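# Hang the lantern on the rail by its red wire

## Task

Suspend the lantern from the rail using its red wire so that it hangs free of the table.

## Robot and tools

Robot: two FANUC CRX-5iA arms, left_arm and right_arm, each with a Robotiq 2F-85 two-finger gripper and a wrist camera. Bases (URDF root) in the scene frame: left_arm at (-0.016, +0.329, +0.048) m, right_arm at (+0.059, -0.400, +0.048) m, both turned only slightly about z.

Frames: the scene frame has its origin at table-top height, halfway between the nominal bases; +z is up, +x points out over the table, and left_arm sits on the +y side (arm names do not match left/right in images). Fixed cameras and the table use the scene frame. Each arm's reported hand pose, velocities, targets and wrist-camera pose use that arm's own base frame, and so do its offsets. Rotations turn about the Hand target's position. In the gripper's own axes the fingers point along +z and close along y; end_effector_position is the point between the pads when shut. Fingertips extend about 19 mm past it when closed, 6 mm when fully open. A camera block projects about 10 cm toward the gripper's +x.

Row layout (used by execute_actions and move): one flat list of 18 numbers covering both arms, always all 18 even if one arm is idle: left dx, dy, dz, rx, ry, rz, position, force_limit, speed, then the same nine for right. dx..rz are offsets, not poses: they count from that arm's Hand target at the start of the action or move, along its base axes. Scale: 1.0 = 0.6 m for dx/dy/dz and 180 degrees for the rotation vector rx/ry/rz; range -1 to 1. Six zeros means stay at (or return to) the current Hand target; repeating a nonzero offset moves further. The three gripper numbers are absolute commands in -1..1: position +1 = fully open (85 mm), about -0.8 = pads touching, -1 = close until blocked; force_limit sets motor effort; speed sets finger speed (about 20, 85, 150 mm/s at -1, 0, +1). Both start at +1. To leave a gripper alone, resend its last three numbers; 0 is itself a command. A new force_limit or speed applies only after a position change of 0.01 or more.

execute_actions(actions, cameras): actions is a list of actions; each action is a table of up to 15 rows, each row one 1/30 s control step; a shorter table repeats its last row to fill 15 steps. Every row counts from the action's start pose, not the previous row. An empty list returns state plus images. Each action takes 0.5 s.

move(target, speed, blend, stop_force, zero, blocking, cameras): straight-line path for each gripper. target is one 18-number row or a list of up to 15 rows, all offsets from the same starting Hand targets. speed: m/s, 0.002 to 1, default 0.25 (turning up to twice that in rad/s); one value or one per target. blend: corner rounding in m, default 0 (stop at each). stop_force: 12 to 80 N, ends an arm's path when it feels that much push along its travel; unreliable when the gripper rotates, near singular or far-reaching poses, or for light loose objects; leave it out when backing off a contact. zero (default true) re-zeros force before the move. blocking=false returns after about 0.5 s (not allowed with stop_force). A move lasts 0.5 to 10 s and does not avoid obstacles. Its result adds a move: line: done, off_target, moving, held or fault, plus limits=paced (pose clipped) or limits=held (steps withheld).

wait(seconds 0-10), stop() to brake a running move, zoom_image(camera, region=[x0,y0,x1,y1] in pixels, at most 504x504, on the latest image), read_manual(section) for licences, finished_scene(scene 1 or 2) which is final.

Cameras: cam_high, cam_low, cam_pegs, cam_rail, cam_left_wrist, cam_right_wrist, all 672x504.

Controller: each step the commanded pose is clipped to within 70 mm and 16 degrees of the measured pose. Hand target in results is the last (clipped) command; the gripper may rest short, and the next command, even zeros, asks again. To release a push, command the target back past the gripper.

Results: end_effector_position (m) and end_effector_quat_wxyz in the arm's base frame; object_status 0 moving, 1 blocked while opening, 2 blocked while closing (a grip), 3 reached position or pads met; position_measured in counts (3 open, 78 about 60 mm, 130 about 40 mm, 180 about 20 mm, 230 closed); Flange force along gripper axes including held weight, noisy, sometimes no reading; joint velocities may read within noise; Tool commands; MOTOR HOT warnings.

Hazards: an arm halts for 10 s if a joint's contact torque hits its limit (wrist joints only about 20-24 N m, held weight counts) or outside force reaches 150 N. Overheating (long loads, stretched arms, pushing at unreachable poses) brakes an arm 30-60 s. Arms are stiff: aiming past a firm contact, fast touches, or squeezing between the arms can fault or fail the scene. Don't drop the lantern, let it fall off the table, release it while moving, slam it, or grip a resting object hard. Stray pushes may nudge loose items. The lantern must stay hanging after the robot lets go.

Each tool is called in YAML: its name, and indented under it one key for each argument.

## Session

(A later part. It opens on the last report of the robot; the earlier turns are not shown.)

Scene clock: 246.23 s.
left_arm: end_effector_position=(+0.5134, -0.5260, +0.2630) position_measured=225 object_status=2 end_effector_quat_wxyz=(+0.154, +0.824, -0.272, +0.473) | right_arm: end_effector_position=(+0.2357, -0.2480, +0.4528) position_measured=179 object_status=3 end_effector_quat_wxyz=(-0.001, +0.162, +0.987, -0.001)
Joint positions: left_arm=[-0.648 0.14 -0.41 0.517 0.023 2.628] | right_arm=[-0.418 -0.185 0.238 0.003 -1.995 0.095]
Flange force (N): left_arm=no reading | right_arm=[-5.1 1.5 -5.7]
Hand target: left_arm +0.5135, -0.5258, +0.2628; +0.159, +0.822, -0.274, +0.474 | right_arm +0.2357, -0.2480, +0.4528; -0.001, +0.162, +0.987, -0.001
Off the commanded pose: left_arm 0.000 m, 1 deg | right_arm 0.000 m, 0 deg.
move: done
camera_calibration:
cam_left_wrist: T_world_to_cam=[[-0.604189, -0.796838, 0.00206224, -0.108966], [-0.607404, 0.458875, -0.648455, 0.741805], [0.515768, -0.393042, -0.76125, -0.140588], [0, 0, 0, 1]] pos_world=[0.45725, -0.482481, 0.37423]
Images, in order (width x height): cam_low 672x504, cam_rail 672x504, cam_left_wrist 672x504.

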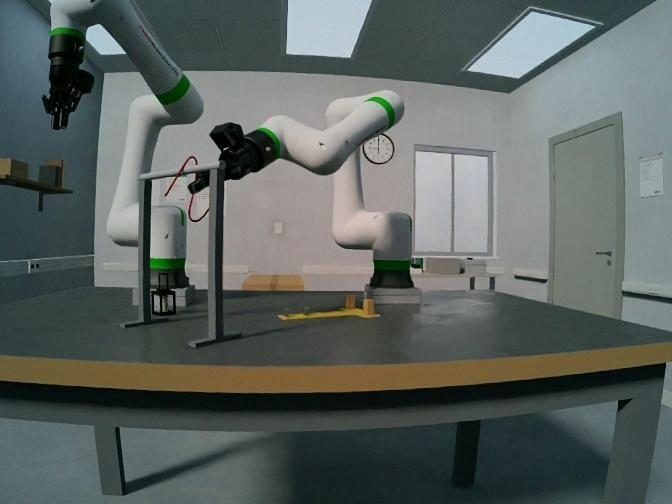

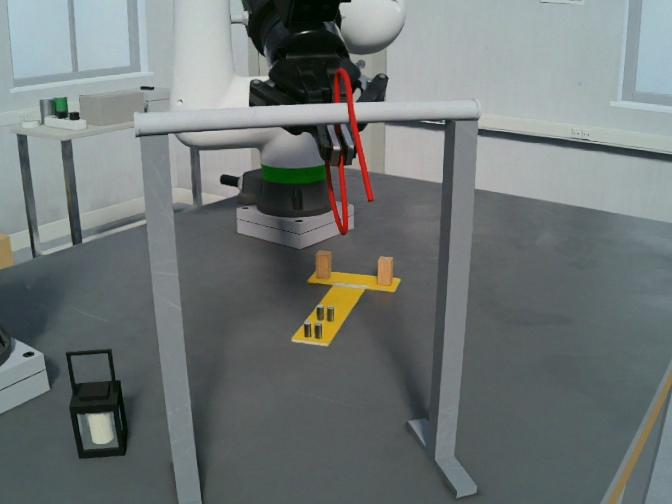

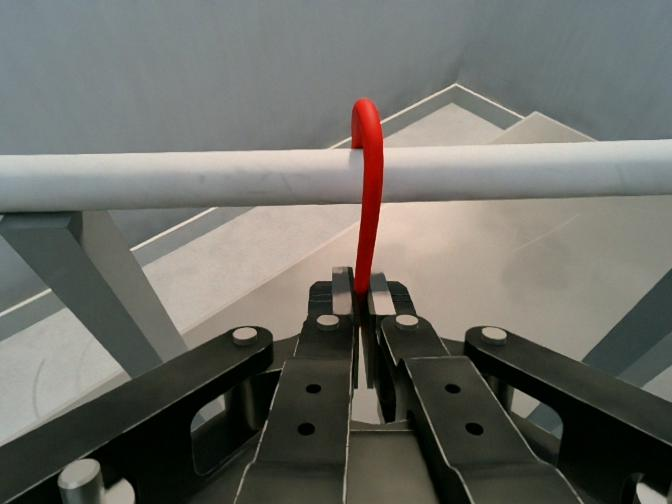

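move:
  target:
    - [0.01,-0.0075,-0.003,0,0,0,-1,1,-1,0,0,0,0,0,0,-0.4,1,-0.5]
    - [0.01,-0.0075,-0.003,0,0,0,-0.3,1,-1,0,0,0,0,0,0,-0.4,1,-0.5]
  speed: 0.015
  cameras: ["cam_low","cam_rail"]

zoom_image:
  camera: "cam_low"
  region: [130, 110, 260, 220]

zoom_image:
  camera: "cam_rail"
  region: [240, 40, 420, 250]

Scene clock: 249.13 s.
left_arm: end_effector_position=(+0.5193, -0.5305, +0.2612) position_measured=167 object_status=3 end_effector_quat_wxyz=(+0.155, +0.823, -0.272, +0.473) | right_arm: end_effector_position=(+0.2357, -0.2480, +0.4528) position_measured=179 object_status=3 end_effector_quat_wxyz=(-0.001, +0.162, +0.987, -0.001)
Joint positions: left_arm=[-0.631 0.159 -0.358 0.377 -0.011 2.759] | right_arm=[-0.418 -0.185 0.238 0.003 -1.995 0.095]
Flange force (N): left_arm=no reading | right_arm=[-4.8 1.4 -6.2]
Hand target: left_arm +0.5195, -0.5303, +0.2610; +0.159, +0.822, -0.274, +0.474 | right_arm +0.2357, -0.2480, +0.4528; -0.001, +0.162, +0.987, -0.001
Off the commanded pose: left_arm 0.000 m, 0 deg | right_arm 0.000 m, 0 deg.
move: done
Images, in order (width x height): cam_low 672x504, cam_rail 672x504.

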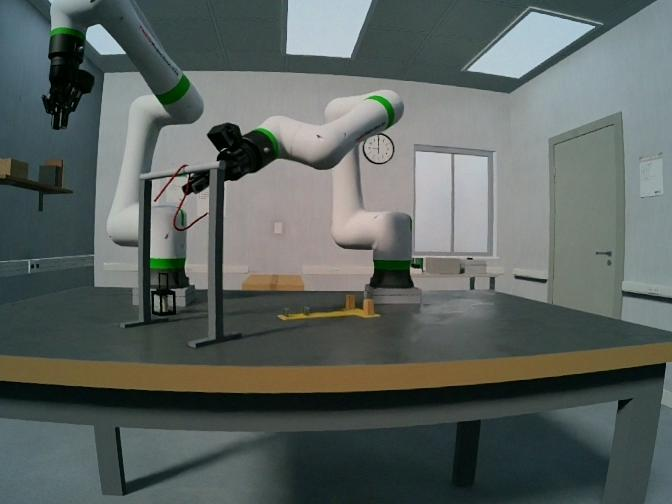

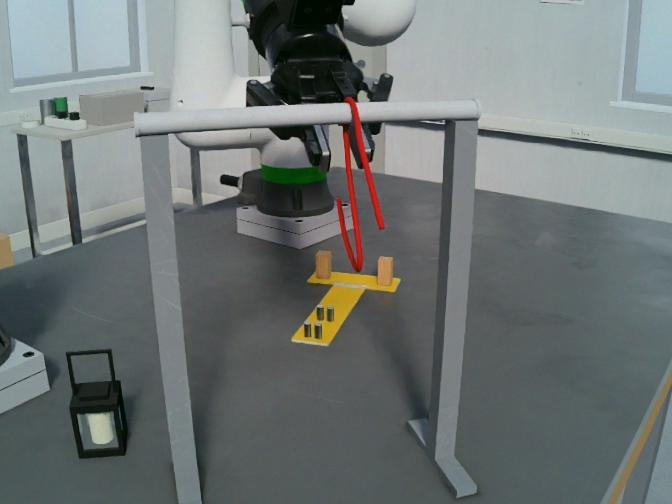

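Scaled by 3.877 from the camera's 672x504 image, which has a finer 960x720 frame.

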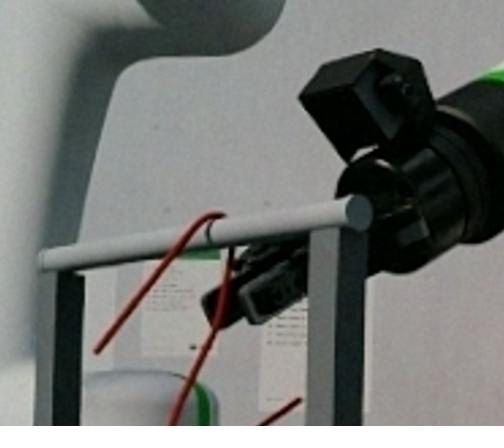

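Scaled by 2.400 from the camera's 672x504 image, which has a finer 960x720 frame.

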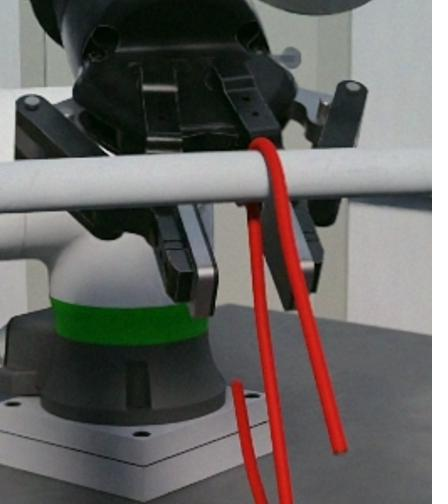

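move:
  target:
    - [-0.173,0.13,0.125,0,0,0,-0.3,1,-1,0,0,0,0,0,0,-0.4,1,-0.5]
    - [-0.3,0.5,0.25,0,0,0,-0.3,1,-1,0,0,0,0,0,0,-0.4,1,-0.5]
  speed: [0.06,0.2]
  cameras: ["cam_low","cam_rail","cam_high"]

zoom_image:
  camera: "cam_low"
  region: [130, 130, 260, 330]

zoom_image:
  camera: "cam_rail"
  region: [240, 80, 420, 290]

Scene clock: 254.07 s.
left_arm: end_effector_position=(+0.3395, -0.2303, +0.4110) position_measured=167 object_status=3 end_effector_quat_wxyz=(+0.159, +0.822, -0.274, +0.474) | right_arm: end_effector_position=(+0.2357, -0.2480, +0.4528) position_measured=179 object_status=3 end_effector_quat_wxyz=(-0.001, +0.162, +0.987, -0.001)
Joint positions: left_arm=[0.143 -0.868 -0.824 0.861 -0.943 2.077] | right_arm=[-0.418 -0.185 0.238 0.003 -1.995 0.095]
Flange force (N): left_arm=no reading | right_arm=[-5.1 1.5 -5.8]
Hand target: left_arm +0.3395, -0.2303, +0.4110; +0.159, +0.822, -0.274, +0.474 | right_arm +0.2357, -0.2480, +0.4528; -0.001, +0.162, +0.987, -0.001
Off the commanded pose: left_arm 0.000 m, 0 deg | right_arm 0.000 m, 0 deg.
move: done
Images, in order (width x height): cam_high 672x504, cam_low 672x504, cam_rail 672x504.

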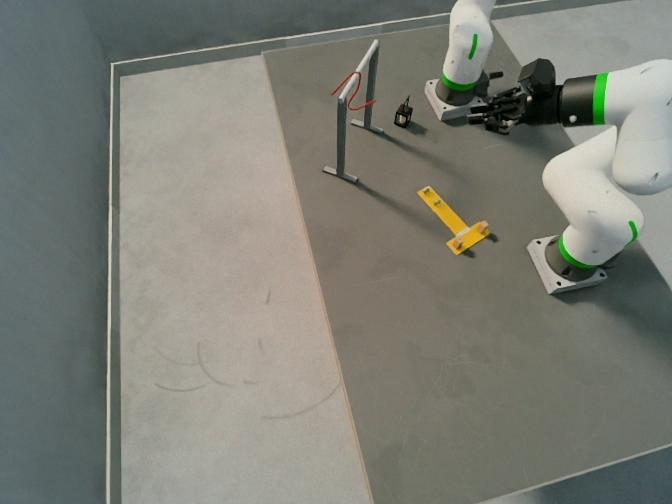

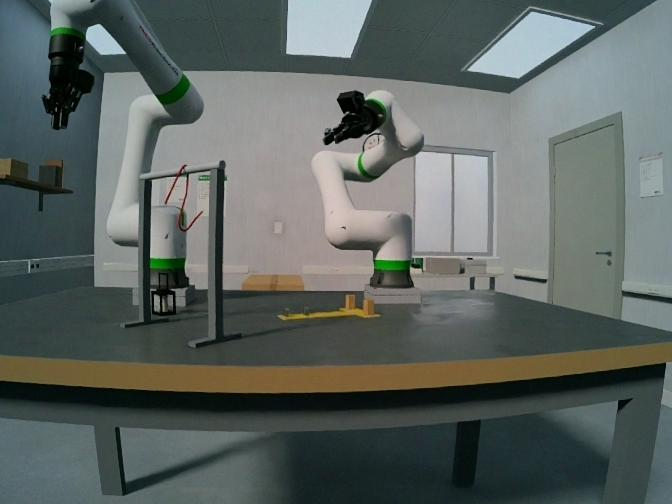

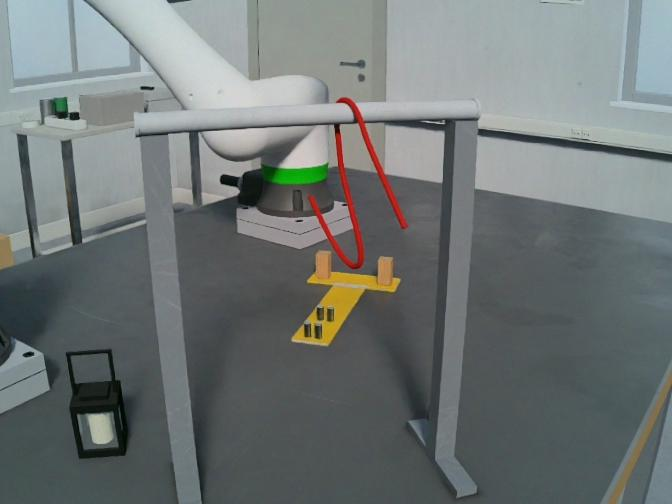

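Scaled by 2.520 from the camera's 672x504 image, which has a finer 960x720 frame.

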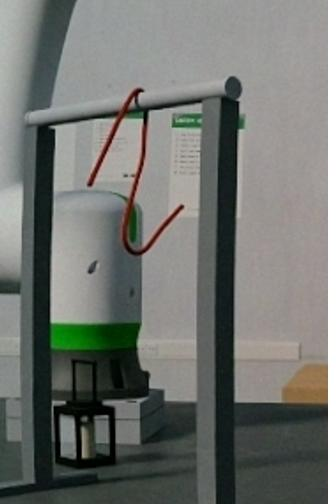

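Scaled by 2.400 from the camera's 672x504 image, which has a finer 960x720 frame.

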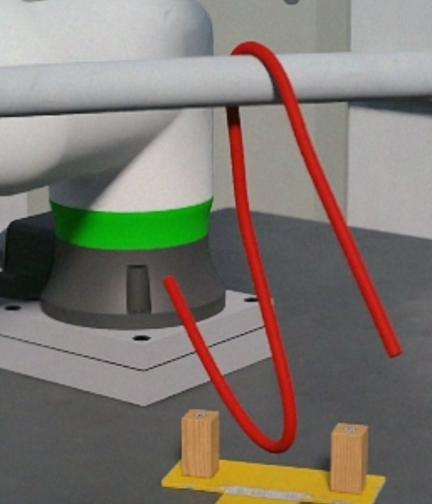

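move:
  target: [-0.2075,-0.5778,-0.35,0,0,0,1,1,-0.5,0,0,0,0,0,0,-0.4,1,-0.5]
  speed: 0.2
  cameras: ["cam_left_wrist","cam_high"]

Scene clock: 258.57 s.
left_arm: end_effector_position=(+0.2155, -0.5767, +0.2014) position_measured=3 object_status=3 end_effector_quat_wxyz=(+0.191, +0.831, -0.346, +0.390) | right_arm: end_effector_position=(+0.2357, -0.2480, +0.4528) position_measured=179 object_status=3 end_effector_quat_wxyz=(-0.001, +0.162, +0.987, -0.001)
Joint positions: left_arm=[-1.156 -0.015 -0.327 -0.576 -0.448 3.925] | right_arm=[-0.418 -0.185 0.238 0.003 -1.995 0.095]
Flange force (N): left_arm=[-2.3 -1.2 -2.9] | right_arm=[-4.8 1.3 -5.7]
Hand target: left_arm +0.2150, -0.5769, +0.2010; +0.159, +0.822, -0.274, +0.474 | right_arm +0.2357, -0.2480, +0.4528; -0.001, +0.162, +0.987, -0.001
Off the commanded pose: left_arm 0.001 m, 13 deg | right_arm 0.000 m, 0 deg.
joint sent to its limit (left arm) — joint 6 (wrist roll), upper limit. The joint targets are off in orientation, not in position.
move: off_target (left_arm)
camera_calibration:
cam_left_wrist: T_world_to_cam=[[-0.732617, -0.678493, 0.0540306, -0.243737], [-0.595487, 0.600491, -0.533673, 0.600276], [0.329649, -0.423152, -0.843963, -0.0143658], [0, 0, 0, 1]] pos_world=[0.183626, -0.531913, 0.321396]
Images, in order (width x height): cam_high 672x504, cam_left_wrist 672x504.

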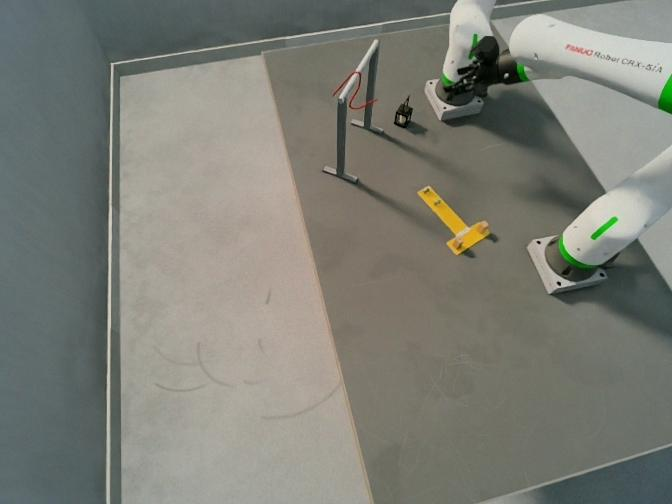

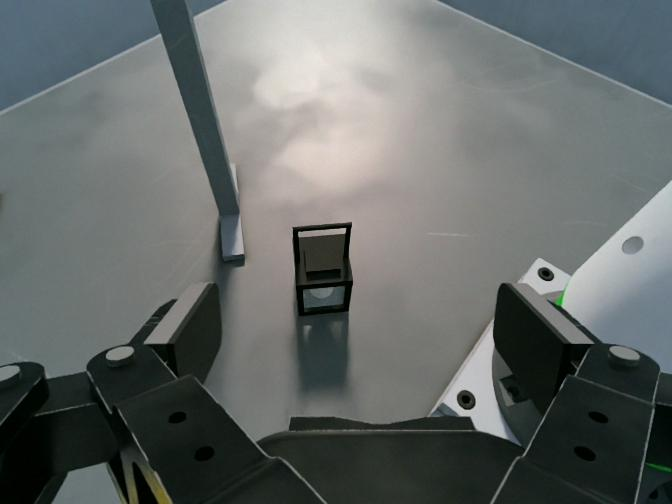

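move:
  target: [0,0,0,0.461,-0.347,-0.333,1,1,-0.5,0,0,0,0,0,0,-0.4,1,-0.5]
  speed: 0.5

move:
  target: [0,0,0,0.461,-0.347,-0.333,1,1,-0.5,0,0,0,0,0,0,-0.4,1,-0.5]
  speed: 0.5

move:
  target: [0,0,0,0.461,-0.347,-0.333,1,1,-0.5,0,0,0,0,0,0,-0.4,1,-0.5]
  speed: 0.5
  cameras: ["cam_left_wrist"]

zoom_image:
  camera: "cam_left_wrist"
  region: [230, 180, 430, 340]

Scene clock: 261.63 s.
left_arm: end_effector_position=(+0.2150, -0.5769, +0.2010) position_measured=3 object_status=3 end_effector_quat_wxyz=(+0.331, -0.174, +0.848, -0.375) | right_arm: end_effector_position=(+0.2357, -0.2480, +0.4528) position_measured=179 object_status=3 end_effector_quat_wxyz=(-0.001, +0.162, +0.987, -0.001)
Joint positions: left_arm=[-1.437 0.08 -0.214 -1.117 -0.756 2.499] | right_arm=[-0.418 -0.185 0.238 0.003 -1.995 0.095]
Flange force (N): left_arm=[-1.6 2.8 -3.5] | right_arm=[-5.5 1.0 -6.0]
Hand target: left_arm +0.2150, -0.5769, +0.2010; +0.331, -0.174, +0.848, -0.375 | right_arm +0.2357, -0.2480, +0.4528; -0.001, +0.162, +0.987, -0.001
Off the commanded pose: left_arm 0.000 m, 0 deg | right_arm 0.000 m, 0 deg.
move: done

Scene clock: 264.40 s.
left_arm: end_effector_position=(+0.2150, -0.5769, +0.2010) position_measured=3 object_status=3 end_effector_quat_wxyz=(+0.490, +0.647, +0.575, +0.098) | right_arm: end_effector_position=(+0.2357, -0.2480, +0.4528) position_measured=179 object_status=3 end_effector_quat_wxyz=(-0.001, +0.162, +0.987, -0.001)
Joint positions: left_arm=[-1.435 0.079 -0.216 -1.116 -0.753 0.403] | right_arm=[-0.418 -0.185 0.238 0.003 -1.995 0.095]
Flange force (N): left_arm=[2.8 -0.3 -2.8] | right_arm=[-4.9 1.1 -5.7]
Hand target: left_arm +0.2150, -0.5769, +0.2010; +0.490, +0.647, +0.575, +0.098 | right_arm +0.2357, -0.2480, +0.4528; -0.001, +0.162, +0.987, -0.001
Off the commanded pose: left_arm 0.000 m, 0 deg | right_arm 0.000 m, 0 deg.
move: done

Scene clock: 267.17 s.
left_arm: end_effector_position=(+0.2150, -0.5769, +0.2010) position_measured=3 object_status=3 end_effector_quat_wxyz=(+0.160, +0.822, -0.272, +0.473) | right_arm: end_effector_position=(+0.2357, -0.2480, +0.4528) position_measured=179 object_status=3 end_effector_quat_wxyz=(-0.001, +0.162, +0.987, -0.001)
Joint positions: left_arm=[-1.434 0.08 -0.214 -1.113 -0.755 -1.692] | right_arm=[-0.418 -0.185 0.238 0.003 -1.995 0.095]
Flange force (N): left_arm=[-1.4 -2.6 -2.6] | right_arm=[-5.3 1.2 -6.0]
Hand target: left_arm +0.2150, -0.5769, +0.2010; +0.160, +0.822, -0.272, +0.473 | right_arm +0.2357, -0.2480, +0.4528; -0.001, +0.162, +0.987, -0.001
Off the commanded pose: left_arm 0.000 m, 0 deg | right_arm 0.000 m, 0 deg.
move: done
camera_calibration:
cam_left_wrist: T_world_to_cam=[[-0.608334, -0.793615, 0.0102506, -0.328638], [-0.605445, 0.455667, -0.652536, 0.542387], [0.513192, -0.403166, -0.757688, -0.0599585], [0, 0, 0, 1]] pos_world=[0.159234, -0.532133, 0.311866]
Images, in order (width x height): cam_left_wrist 672x504.

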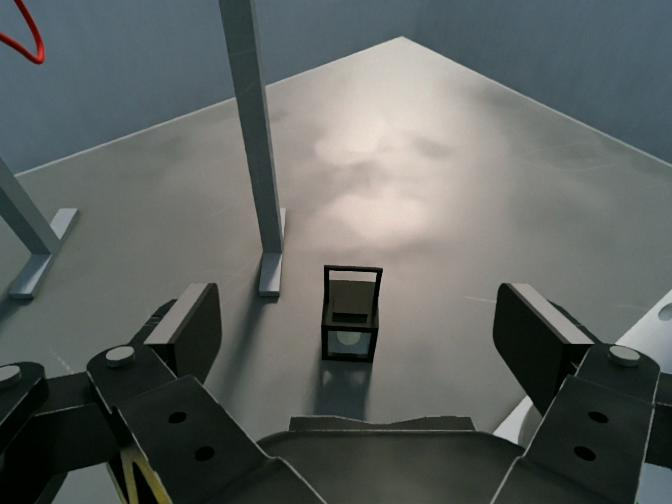

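Scaled by 2.520 from the camera's 672x504 image, which has a finer 960x720 frame.

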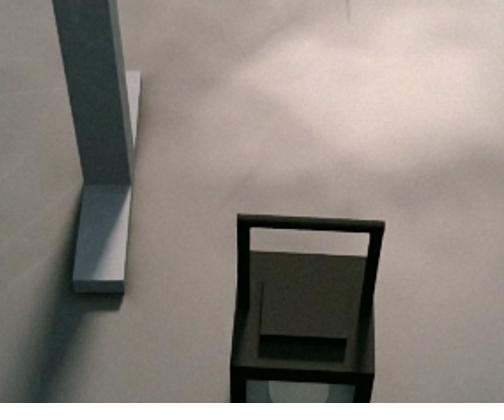

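move:
  target:
    - [0.017,-0.035,-0.283,0,0,0,1,1,-0.5,0,0,0,0,0,0,-0.4,1,-0.5]
    - [0.057,-0.067,-0.355,0,0,0,1,1,-0.5,0,0,0,0,0,0,-0.4,1,-0.5]
    - [0.157,-0.144,-0.362,0,0,0,1,1,-0.5,0,0,0,0,0,0,-0.4,1,-0.5]
  speed: [0.15,0.08,0.06]
  cameras: ["cam_left_wrist"]

Scene clock: 270.27 s.
left_arm: end_effector_position=(+0.2394, -0.6092, +0.0055) position_measured=3 object_status=3 end_effector_quat_wxyz=(+0.160, +0.823, -0.272, +0.473) | right_arm: end_effector_position=(+0.2357, -0.2480, +0.4528) position_measured=179 object_status=3 end_effector_quat_wxyz=(-0.001, +0.162, +0.987, -0.001)
Joint positions: left_arm=[-1.511 0.523 -0.184 -1.545 -0.72 -1.067] | right_arm=[-0.418 -0.185 0.238 0.003 -1.995 0.095]
Flange force (N): left_arm=[0.5 -2.4 -2.8] | right_arm=[-4.6 0.8 -5.4]
Hand target: left_arm +0.2394, -0.6092, +0.0055; +0.160, +0.823, -0.272, +0.473 (not the last commanded pose) | right_arm +0.2357, -0.2480, +0.4528; -0.001, +0.162, +0.987, -0.001
Off the commanded pose: left_arm 0.091 m, 0 deg | right_arm 0.000 m, 0 deg.
move: held (left_arm; a check stopped the path); path passed 1 of 3 targets; limits=held
pose unreachable (left arm): on one or more control steps of this call, first in action 0 (counted from 0), this arm could not follow its commanded pose, so it was not sent that pose on those steps. It may still have moved: this result reports where it is.
cause: moving toward the commanded pose would bring a part of the arm too close to another arm (this arm's gripper and the right arm's base or mounting, 14 mm apart when this arm was first held).
camera_calibration:
cam_left_wrist: T_world_to_cam=[[-0.608293, -0.793648, 0.010138, -0.337358], [-0.605658, 0.455876, -0.652193, 0.44438], [0.51299, -0.402864, -0.757985, -0.233349], [0, 0, 0, 1]] pos_world=[0.183635, -0.564333, 0.116367]
Images, in order (width x height): cam_left_wrist 672x504.

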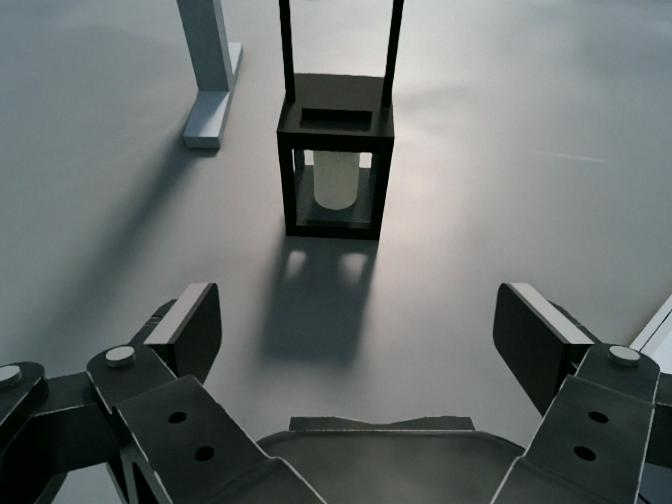

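move:
  target:
    - [0,0.01,0.05,0,0,0,0.6,1,-0.5,0,0,0,0,0,0,-0.4,1,-0.5]
    - [0.066,-0.031,0.02,0,0,0,0.6,1,-0.5,0,0,0,0,0,0,-0.4,1,-0.5]
    - [0.122,-0.0825,-0.036,0,0,0,0.6,1,-0.5,0,0,0,0,0,0,-0.4,1,-0.5]
  speed: 0.06
  cameras: ["cam_left_wrist","cam_rail"]

Scene clock: 273.63 s.
left_arm: end_effector_position=(+0.3126, -0.6587, -0.0161) position_measured=53 object_status=3 end_effector_quat_wxyz=(+0.160, +0.823, -0.272, +0.473) | right_arm: end_effector_position=(+0.2357, -0.2480, +0.4528) position_measured=179 object_status=3 end_effector_quat_wxyz=(-0.001, +0.162, +0.987, -0.001)
Joint positions: left_arm=[-1.382 0.656 -0.016 -1.582 -0.621 -1.124] | right_arm=[-0.418 -0.185 0.238 0.003 -1.995 0.095]
Flange force (N): left_arm=[0.5 -2.5 -3.9] | right_arm=[-5.2 0.9 -5.8]
Hand target: left_arm +0.3126, -0.6587, -0.0161; +0.160, +0.823, -0.272, +0.473 | right_arm +0.2357, -0.2480, +0.4528; -0.001, +0.162, +0.987, -0.001
Off the commanded pose: left_arm 0.000 m, 0 deg | right_arm 0.000 m, 0 deg.
move: done
camera_calibration:
cam_left_wrist: T_world_to_cam=[[-0.608293, -0.793648, 0.010138, -0.331899], [-0.605658, 0.455876, -0.652193, 0.497257], [0.51299, -0.402864, -0.757985, -0.307138], [0, 0, 0, 1]] pos_world=[0.256835, -0.613833, 0.0948666]
Images, in order (width x height): cam_rail 672x504, cam_left_wrist 672x504.

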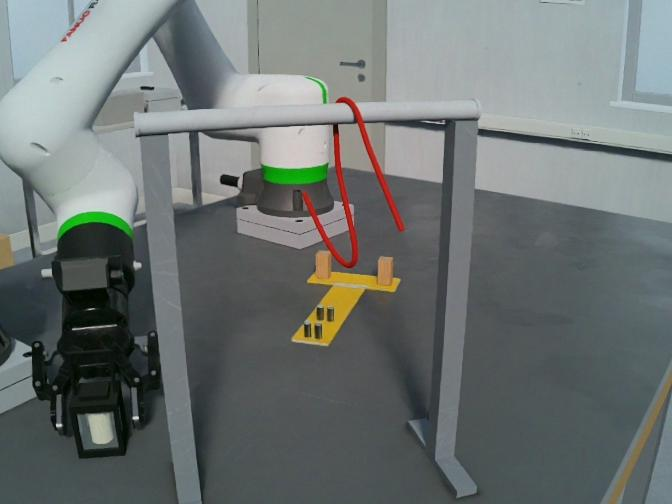

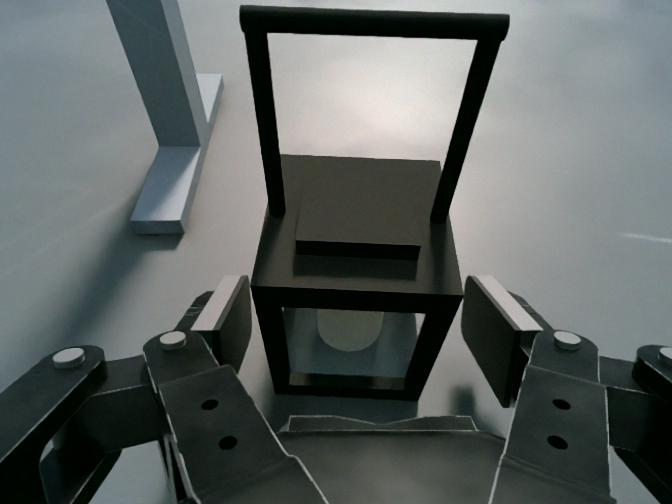

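move:
  target:
    - [0.017,-0.0125,0,0,0,0,0.6,1,-0.5,0,0,0,0,0,0,-0.4,1,-0.5]
    - [0.017,-0.0125,0,0,0,0,-1,-0.6,-1,0,0,0,0,0,0,-0.4,1,-0.5]
    - [0.017,-0.0125,0.06,0,0,0,-1,-0.6,-1,0,0,0,0,0,0,-0.4,1,-0.5]
  speed: 0.05
  cameras: ["cam_left_wrist","cam_rail"]

Scene clock: 277.27 s.
left_arm: end_effector_position=(+0.3228, -0.6661, +0.0199) position_measured=118 object_status=2 end_effector_quat_wxyz=(+0.159, +0.823, -0.272, +0.473) | right_arm: end_effector_position=(+0.2357, -0.2480, +0.4528) position_measured=179 object_status=3 end_effector_quat_wxyz=(-0.001, +0.162, +0.987, -0.001)
Joint positions: left_arm=[-1.341 0.597 0.004 -1.489 -0.591 -1.266] | right_arm=[-0.418 -0.185 0.238 0.003 -1.995 0.095]
Flange force (N): left_arm=[-2.3 -2.1 -3.1] | right_arm=[-5.0 1.0 -5.3]
Hand target: left_arm +0.3228, -0.6662, +0.0199; +0.160, +0.823, -0.272, +0.473 | right_arm +0.2357, -0.2480, +0.4528; -0.001, +0.162, +0.987, -0.001
Off the commanded pose: left_arm 0.000 m, 0 deg | right_arm 0.000 m, 0 deg.
move: done
camera_calibration:
cam_left_wrist: T_world_to_cam=[[-0.608299, -0.793645, 0.010026, -0.331992], [-0.605667, 0.455983, -0.65211, 0.530326], [0.512972, -0.40275, -0.758058, -0.288095], [0, 0, 0, 1]] pos_world=[0.267035, -0.621334, 0.130766]
Images, in order (width x height): cam_rail 672x504, cam_left_wrist 672x504.

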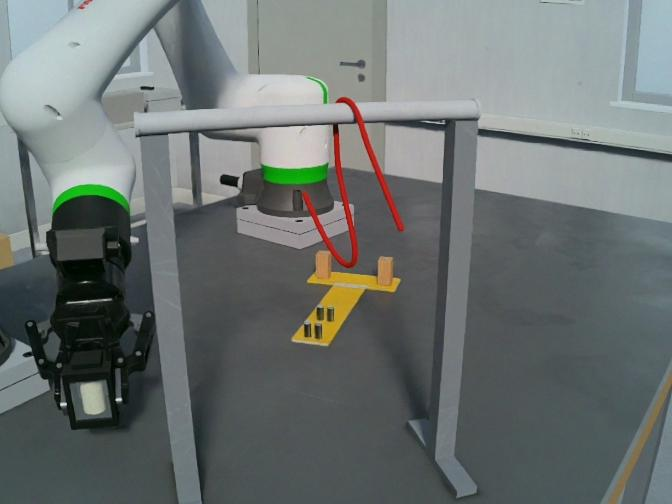

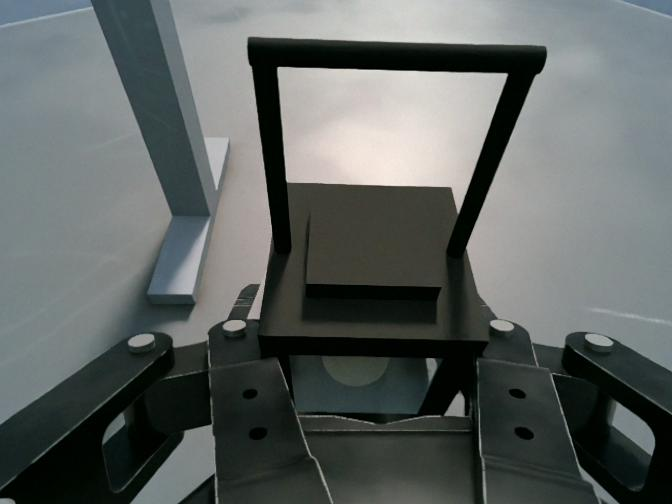

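move:
  target:
    - [-0.05,0.04,0.15,0,0,0,-1,-0.6,-1,0,0,0,0,0,0,-0.4,1,-0.5]
    - [0.06,0.25,0.237,0,0,0,-1,-0.6,-1,0,0,0,0,0,0,-0.4,1,-0.5]
    - [0.215,0.311,0.237,0,0,0,-1,-0.6,-1,0,0,0,0,0,0,-0.4,1,-0.5]
  speed: 0.12
  blend: 0.02
  cameras: ["cam_left_wrist","cam_rail","cam_low"]

zoom_image:
  camera: "cam_low"
  region: [130, 130, 290, 290]

Scene clock: 281.73 s.
left_arm: end_effector_position=(+0.4518, -0.4797, +0.1620) position_measured=118 object_status=2 end_effector_quat_wxyz=(+0.158, +0.821, -0.270, +0.477) | right_arm: end_effector_position=(+0.2357, -0.2480, +0.4528) position_measured=179 object_status=3 end_effector_quat_wxyz=(-0.001, +0.162, +0.987, -0.001)
Joint positions: left_arm=[-0.713 0.102 -0.357 -0.829 -0.088 -2.275] | right_arm=[-0.418 -0.185 0.238 0.003 -1.995 0.095]
Flange force (N): left_arm=no reading | right_arm=[-5.1 1.0 -5.6]
Hand target: left_arm +0.4518, -0.4796, +0.1621; +0.160, +0.823, -0.272, +0.473 | right_arm +0.2357, -0.2480, +0.4528; -0.001, +0.162, +0.987, -0.001
Off the commanded pose: left_arm 0.000 m, 1 deg | right_arm 0.000 m, 0 deg.
move: done
camera_calibration:
cam_left_wrist: T_world_to_cam=[[-0.604066, -0.7969, 0.00738381, -0.110064], [-0.602993, 0.450983, -0.658038, 0.613507], [0.521061, -0.401951, -0.752948, -0.175576], [0, 0, 0, 1]] pos_world=[0.39494, -0.434965, 0.272324]
Images, in order (width x height): cam_low 672x504, cam_rail 672x504, cam_left_wrist 672x504.

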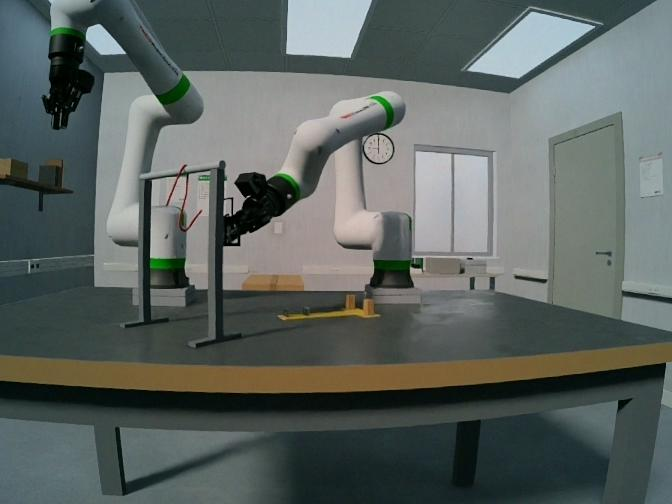

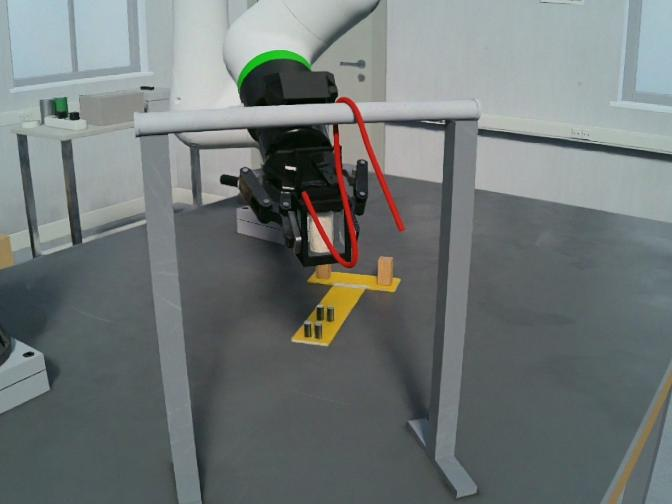

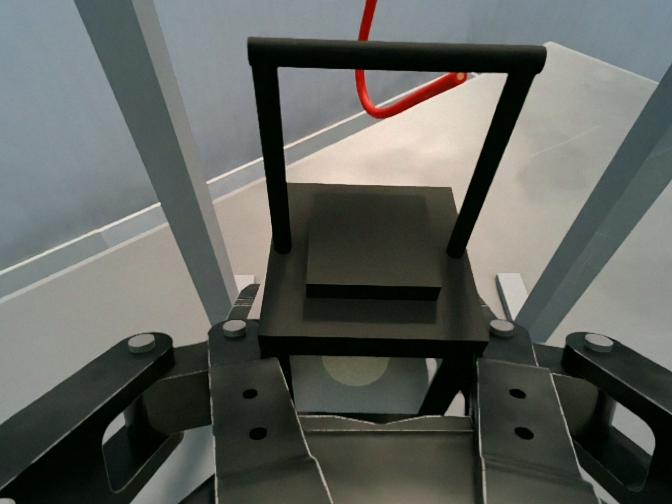

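Scaled by 3.150 from the camera's 672x504 image, which has a finer 960x720 frame.

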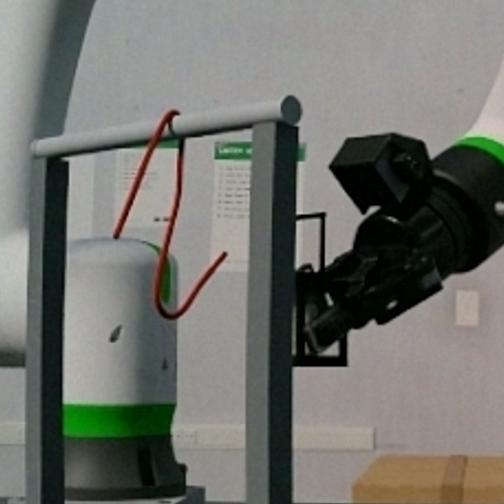

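move:
  target:
    - [-0.019,-0.025,0.008,0,0,0,-1,-0.6,-1,0,0,0,0,0,0,-0.4,1,-0.5]
    - [0.017,-0.052,0.008,0,0,0,-1,-0.6,-1,0,0,0,0,0,0,-0.4,1,-0.5]
  speed: 0.03
  cameras: ["cam_left_wrist","cam_rail","cam_low"]

zoom_image:
  camera: "cam_low"
  region: [130, 130, 290, 290]

zoom_image:
  camera: "cam_rail"
  region: [240, 80, 420, 290]

Scene clock: 284.67 s.
left_arm: end_effector_position=(+0.4620, -0.5108, +0.1670) position_measured=118 object_status=2 end_effector_quat_wxyz=(+0.160, +0.823, -0.272, +0.473) | right_arm: end_effector_position=(+0.2357, -0.2480, +0.4528) position_measured=179 object_status=3 end_effector_quat_wxyz=(-0.001, +0.162, +0.987, -0.001)
Joint positions: left_arm=[-0.733 0.163 -0.283 -0.758 -0.111 -2.336] | right_arm=[-0.418 -0.185 0.238 0.003 -1.995 0.095]
Flange force (N): left_arm=no reading | right_arm=[-4.7 1.0 -5.9]
Hand target: left_arm +0.4620, -0.5108, +0.1669; +0.160, +0.823, -0.272, +0.473 | right_arm +0.2357, -0.2480, +0.4528; -0.001, +0.162, +0.987, -0.001
Off the commanded pose: left_arm 0.000 m, 0 deg | right_arm 0.000 m, 0 deg.
move: done
camera_calibration:
cam_left_wrist: T_world_to_cam=[[-0.608221, -0.793704, 0.0100575, -0.125607], [-0.605572, 0.455788, -0.652334, 0.639678], [0.513176, -0.402854, -0.757865, -0.185629], [0, 0, 0, 1]] pos_world=[0.406235, -0.466034, 0.277865]
Images, in order (width x height): cam_low 672x504, cam_rail 672x504, cam_left_wrist 672x504.

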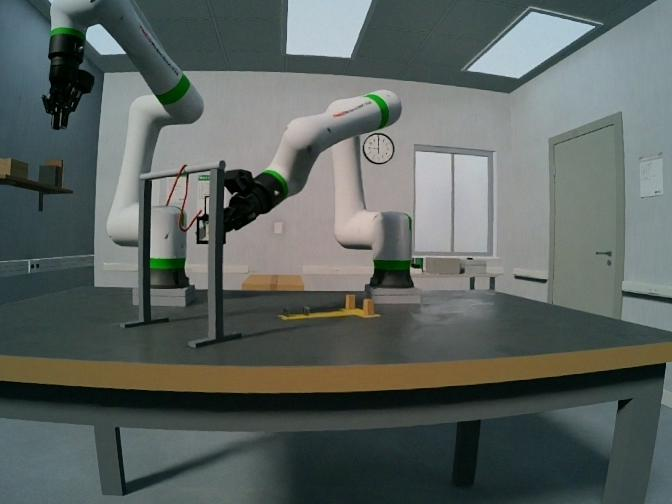

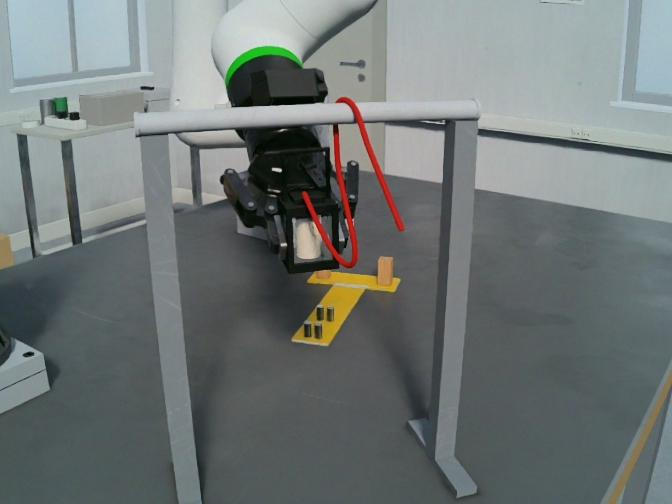

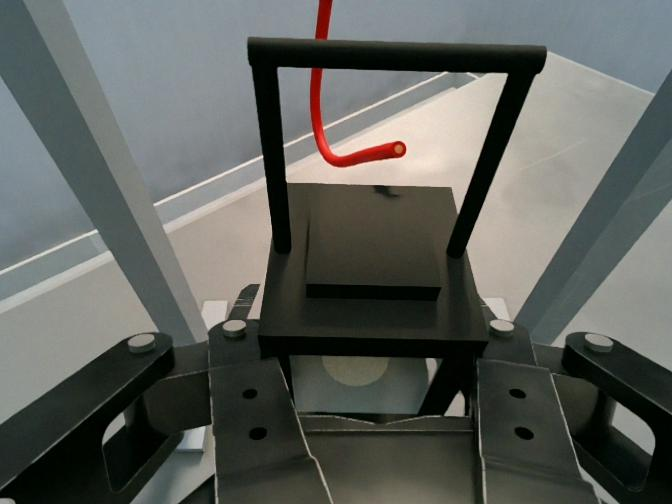

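Scaled by 3.150 from the camera's 672x504 image, which has a finer 960x720 frame.

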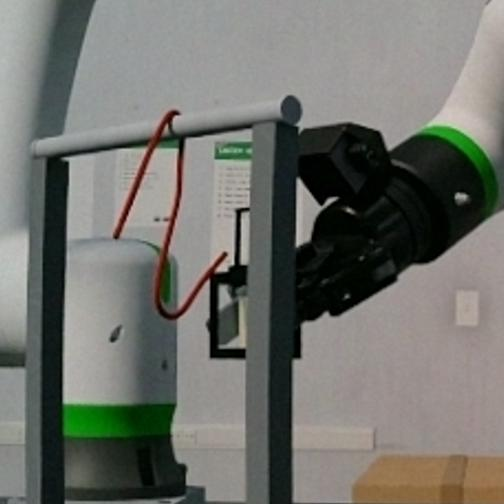

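Scaled by 2.400 from the camera's 672x504 image, which has a finer 960x720 frame.

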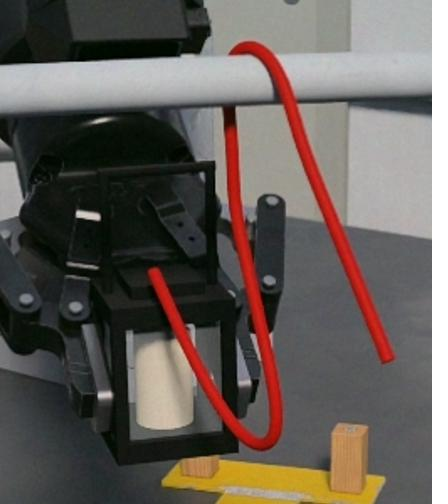

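move:
  target:
    - [0,0,-0.017,0,0,0,-1,-0.6,-1,0,0,0,0,0,0,-0.4,1,-0.5]
    - [0.03,-0.0225,-0.022,0,0,0,-1,-0.6,-1,0,0,0,0,0,0,-0.4,1,-0.5]
    - [0.053,-0.04,-0.045,0,0,0,-1,-0.6,-1,0,0,0,0,0,0,-0.4,1,-0.5]
  speed: 0.03
  cameras: ["cam_left_wrist","cam_rail","cam_low"]

zoom_image:
  camera: "cam_low"
  region: [130, 130, 290, 290]

zoom_image:
  camera: "cam_rail"
  region: [240, 80, 420, 290]

Scene clock: 288.00 s.
left_arm: end_effector_position=(+0.4938, -0.5348, +0.1399) position_measured=118 object_status=2 end_effector_quat_wxyz=(+0.160, +0.823, -0.272, +0.473) | right_arm: end_effector_position=(+0.2357, -0.2480, +0.4528) position_measured=179 object_status=3 end_effector_quat_wxyz=(-0.001, +0.162, +0.987, -0.001)
Joint positions: left_arm=[-0.761 0.289 -0.164 -0.927 -0.126 -2.155] | right_arm=[-0.418 -0.185 0.238 0.003 -1.995 0.095]
Flange force (N): left_arm=no reading | right_arm=[-5.5 0.9 -5.9]
Hand target: left_arm +0.4938, -0.5348, +0.1399; +0.160, +0.823, -0.272, +0.473 | right_arm +0.2357, -0.2480, +0.4528; -0.001, +0.162, +0.987, -0.001
Off the commanded pose: left_arm 0.000 m, 0 deg | right_arm 0.000 m, 0 deg.
move: done
camera_calibration:
cam_left_wrist: T_world_to_cam=[[-0.608371, -0.793588, 0.010132, -0.124859], [-0.605675, 0.455989, -0.652098, 0.6523], [0.512878, -0.402854, -0.758067, -0.231856], [0, 0, 0, 1]] pos_world=[0.438035, -0.489933, 0.250867]
Images, in order (width x height): cam_low 672x504, cam_rail 672x504, cam_left_wrist 672x504.

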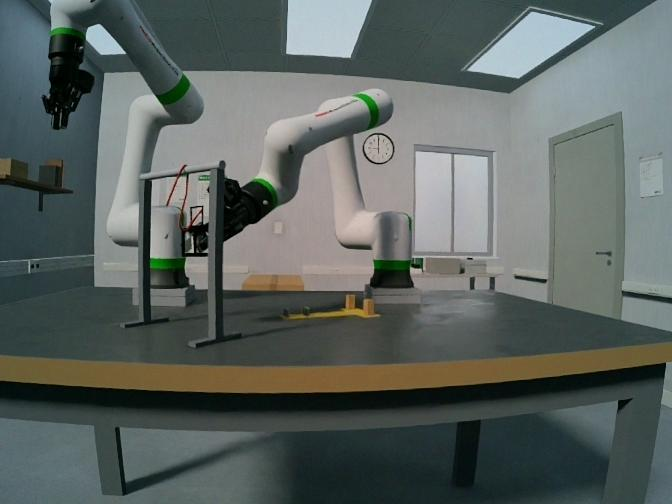

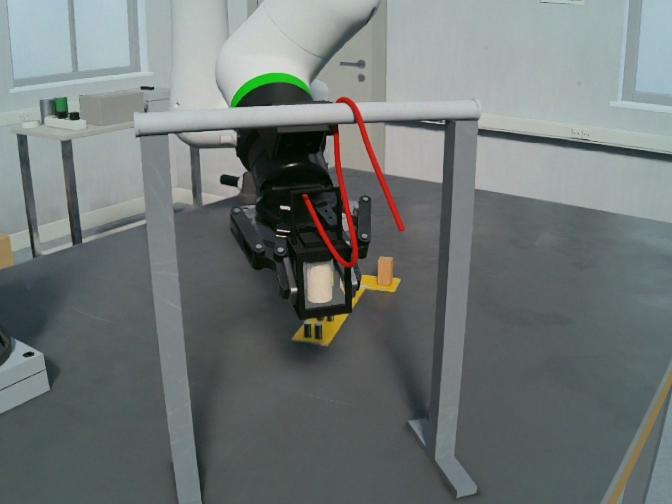

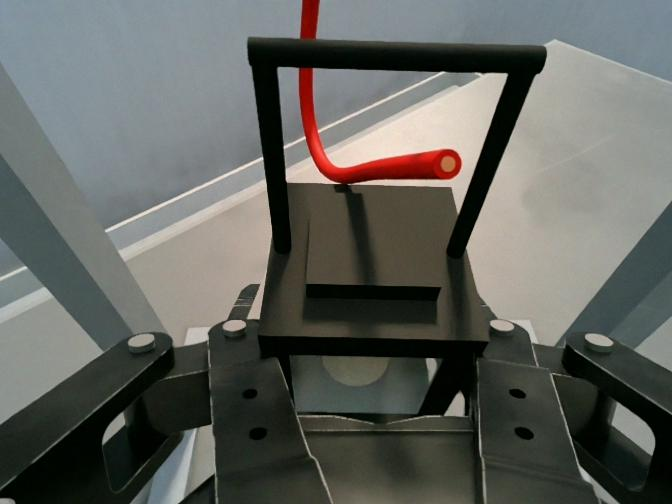

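Scaled by 3.150 from the camera's 672x504 image, which has a finer 960x720 frame.

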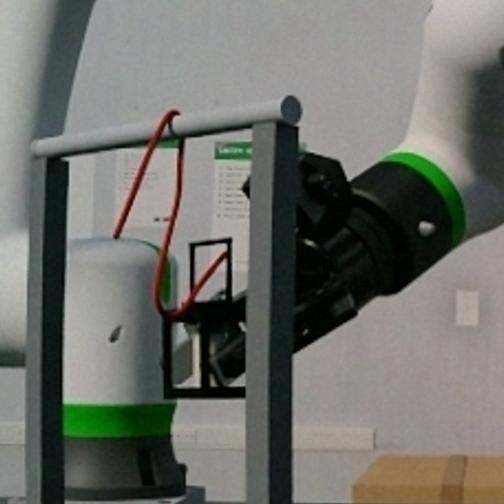

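Scaled by 2.400 from the camera's 672x504 image, which has a finer 960x720 frame.

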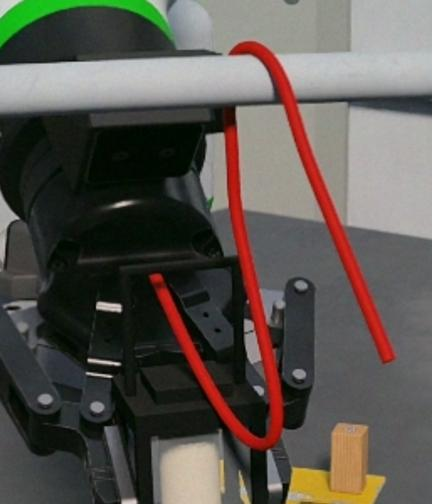

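move:
  target:
    - [0.018,-0.007,-0.005,0,0,0,-1,-0.6,-1,0,0,0,0,0,0,-0.4,1,-0.5]
    - [0.0295,-0.0155,-0.022,0,0,0,-1,-0.6,-1,0,0,0,0,0,0,-0.4,1,-0.5]
  speed: 0.02
  cameras: ["cam_left_wrist","cam_rail","cam_low"]

zoom_image:
  camera: "cam_low"
  region: [130, 130, 290, 290]

zoom_image:
  camera: "cam_rail"
  region: [240, 80, 420, 290]

Scene clock: 290.20 s.
left_arm: end_effector_position=(+0.5115, -0.5441, +0.1267) position_measured=118 object_status=2 end_effector_quat_wxyz=(+0.160, +0.823, -0.272, +0.473) | right_arm: end_effector_position=(+0.2357, -0.2480, +0.4528) position_measured=179 object_status=3 end_effector_quat_wxyz=(-0.001, +0.162, +0.987, -0.001)
Joint positions: left_arm=[-0.759 0.347 -0.113 -0.972 -0.12 -2.11] | right_arm=[-0.418 -0.185 0.238 0.003 -1.995 0.095]
Flange force (N): left_arm=no reading | right_arm=[-5.4 1.3 -5.6]
Hand target: left_arm +0.5115, -0.5441, +0.1267; +0.160, +0.823, -0.272, +0.473 | right_arm +0.2357, -0.2480, +0.4528; -0.001, +0.162, +0.987, -0.001
Off the commanded pose: left_arm 0.000 m, 0 deg | right_arm 0.000 m, 0 deg.
move: done
camera_calibration:
cam_left_wrist: T_world_to_cam=[[-0.608366, -0.793591, 0.0102175, -0.121362], [-0.605742, 0.455966, -0.652052, 0.658663], [0.512804, -0.402875, -0.758105, -0.254654], [0, 0, 0, 1]] pos_world=[0.455735, -0.499233, 0.237668]
Images, in order (width x height): cam_low 672x504, cam_rail 672x504, cam_left_wrist 672x504.

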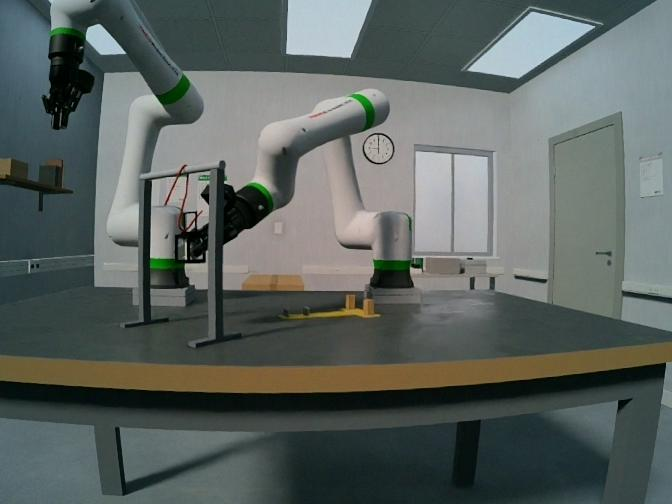

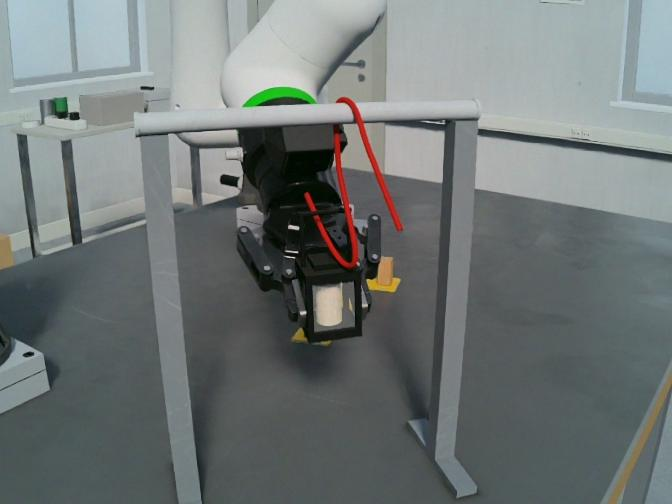

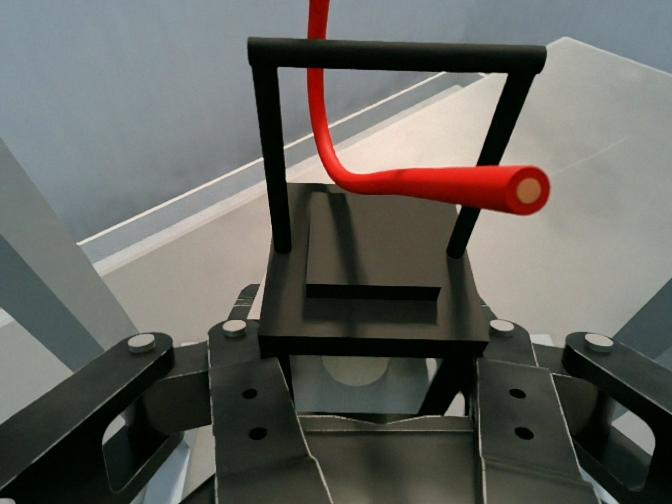

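Scaled by 3.150 from the camera's 672x504 image, which has a finer 960x720 frame.

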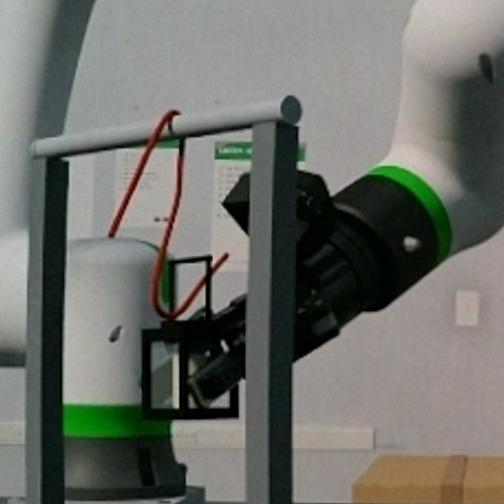

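Scaled by 2.400 from the camera's 672x504 image, which has a finer 960x720 frame.

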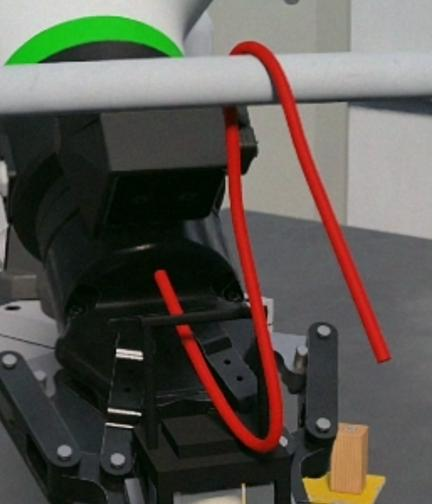

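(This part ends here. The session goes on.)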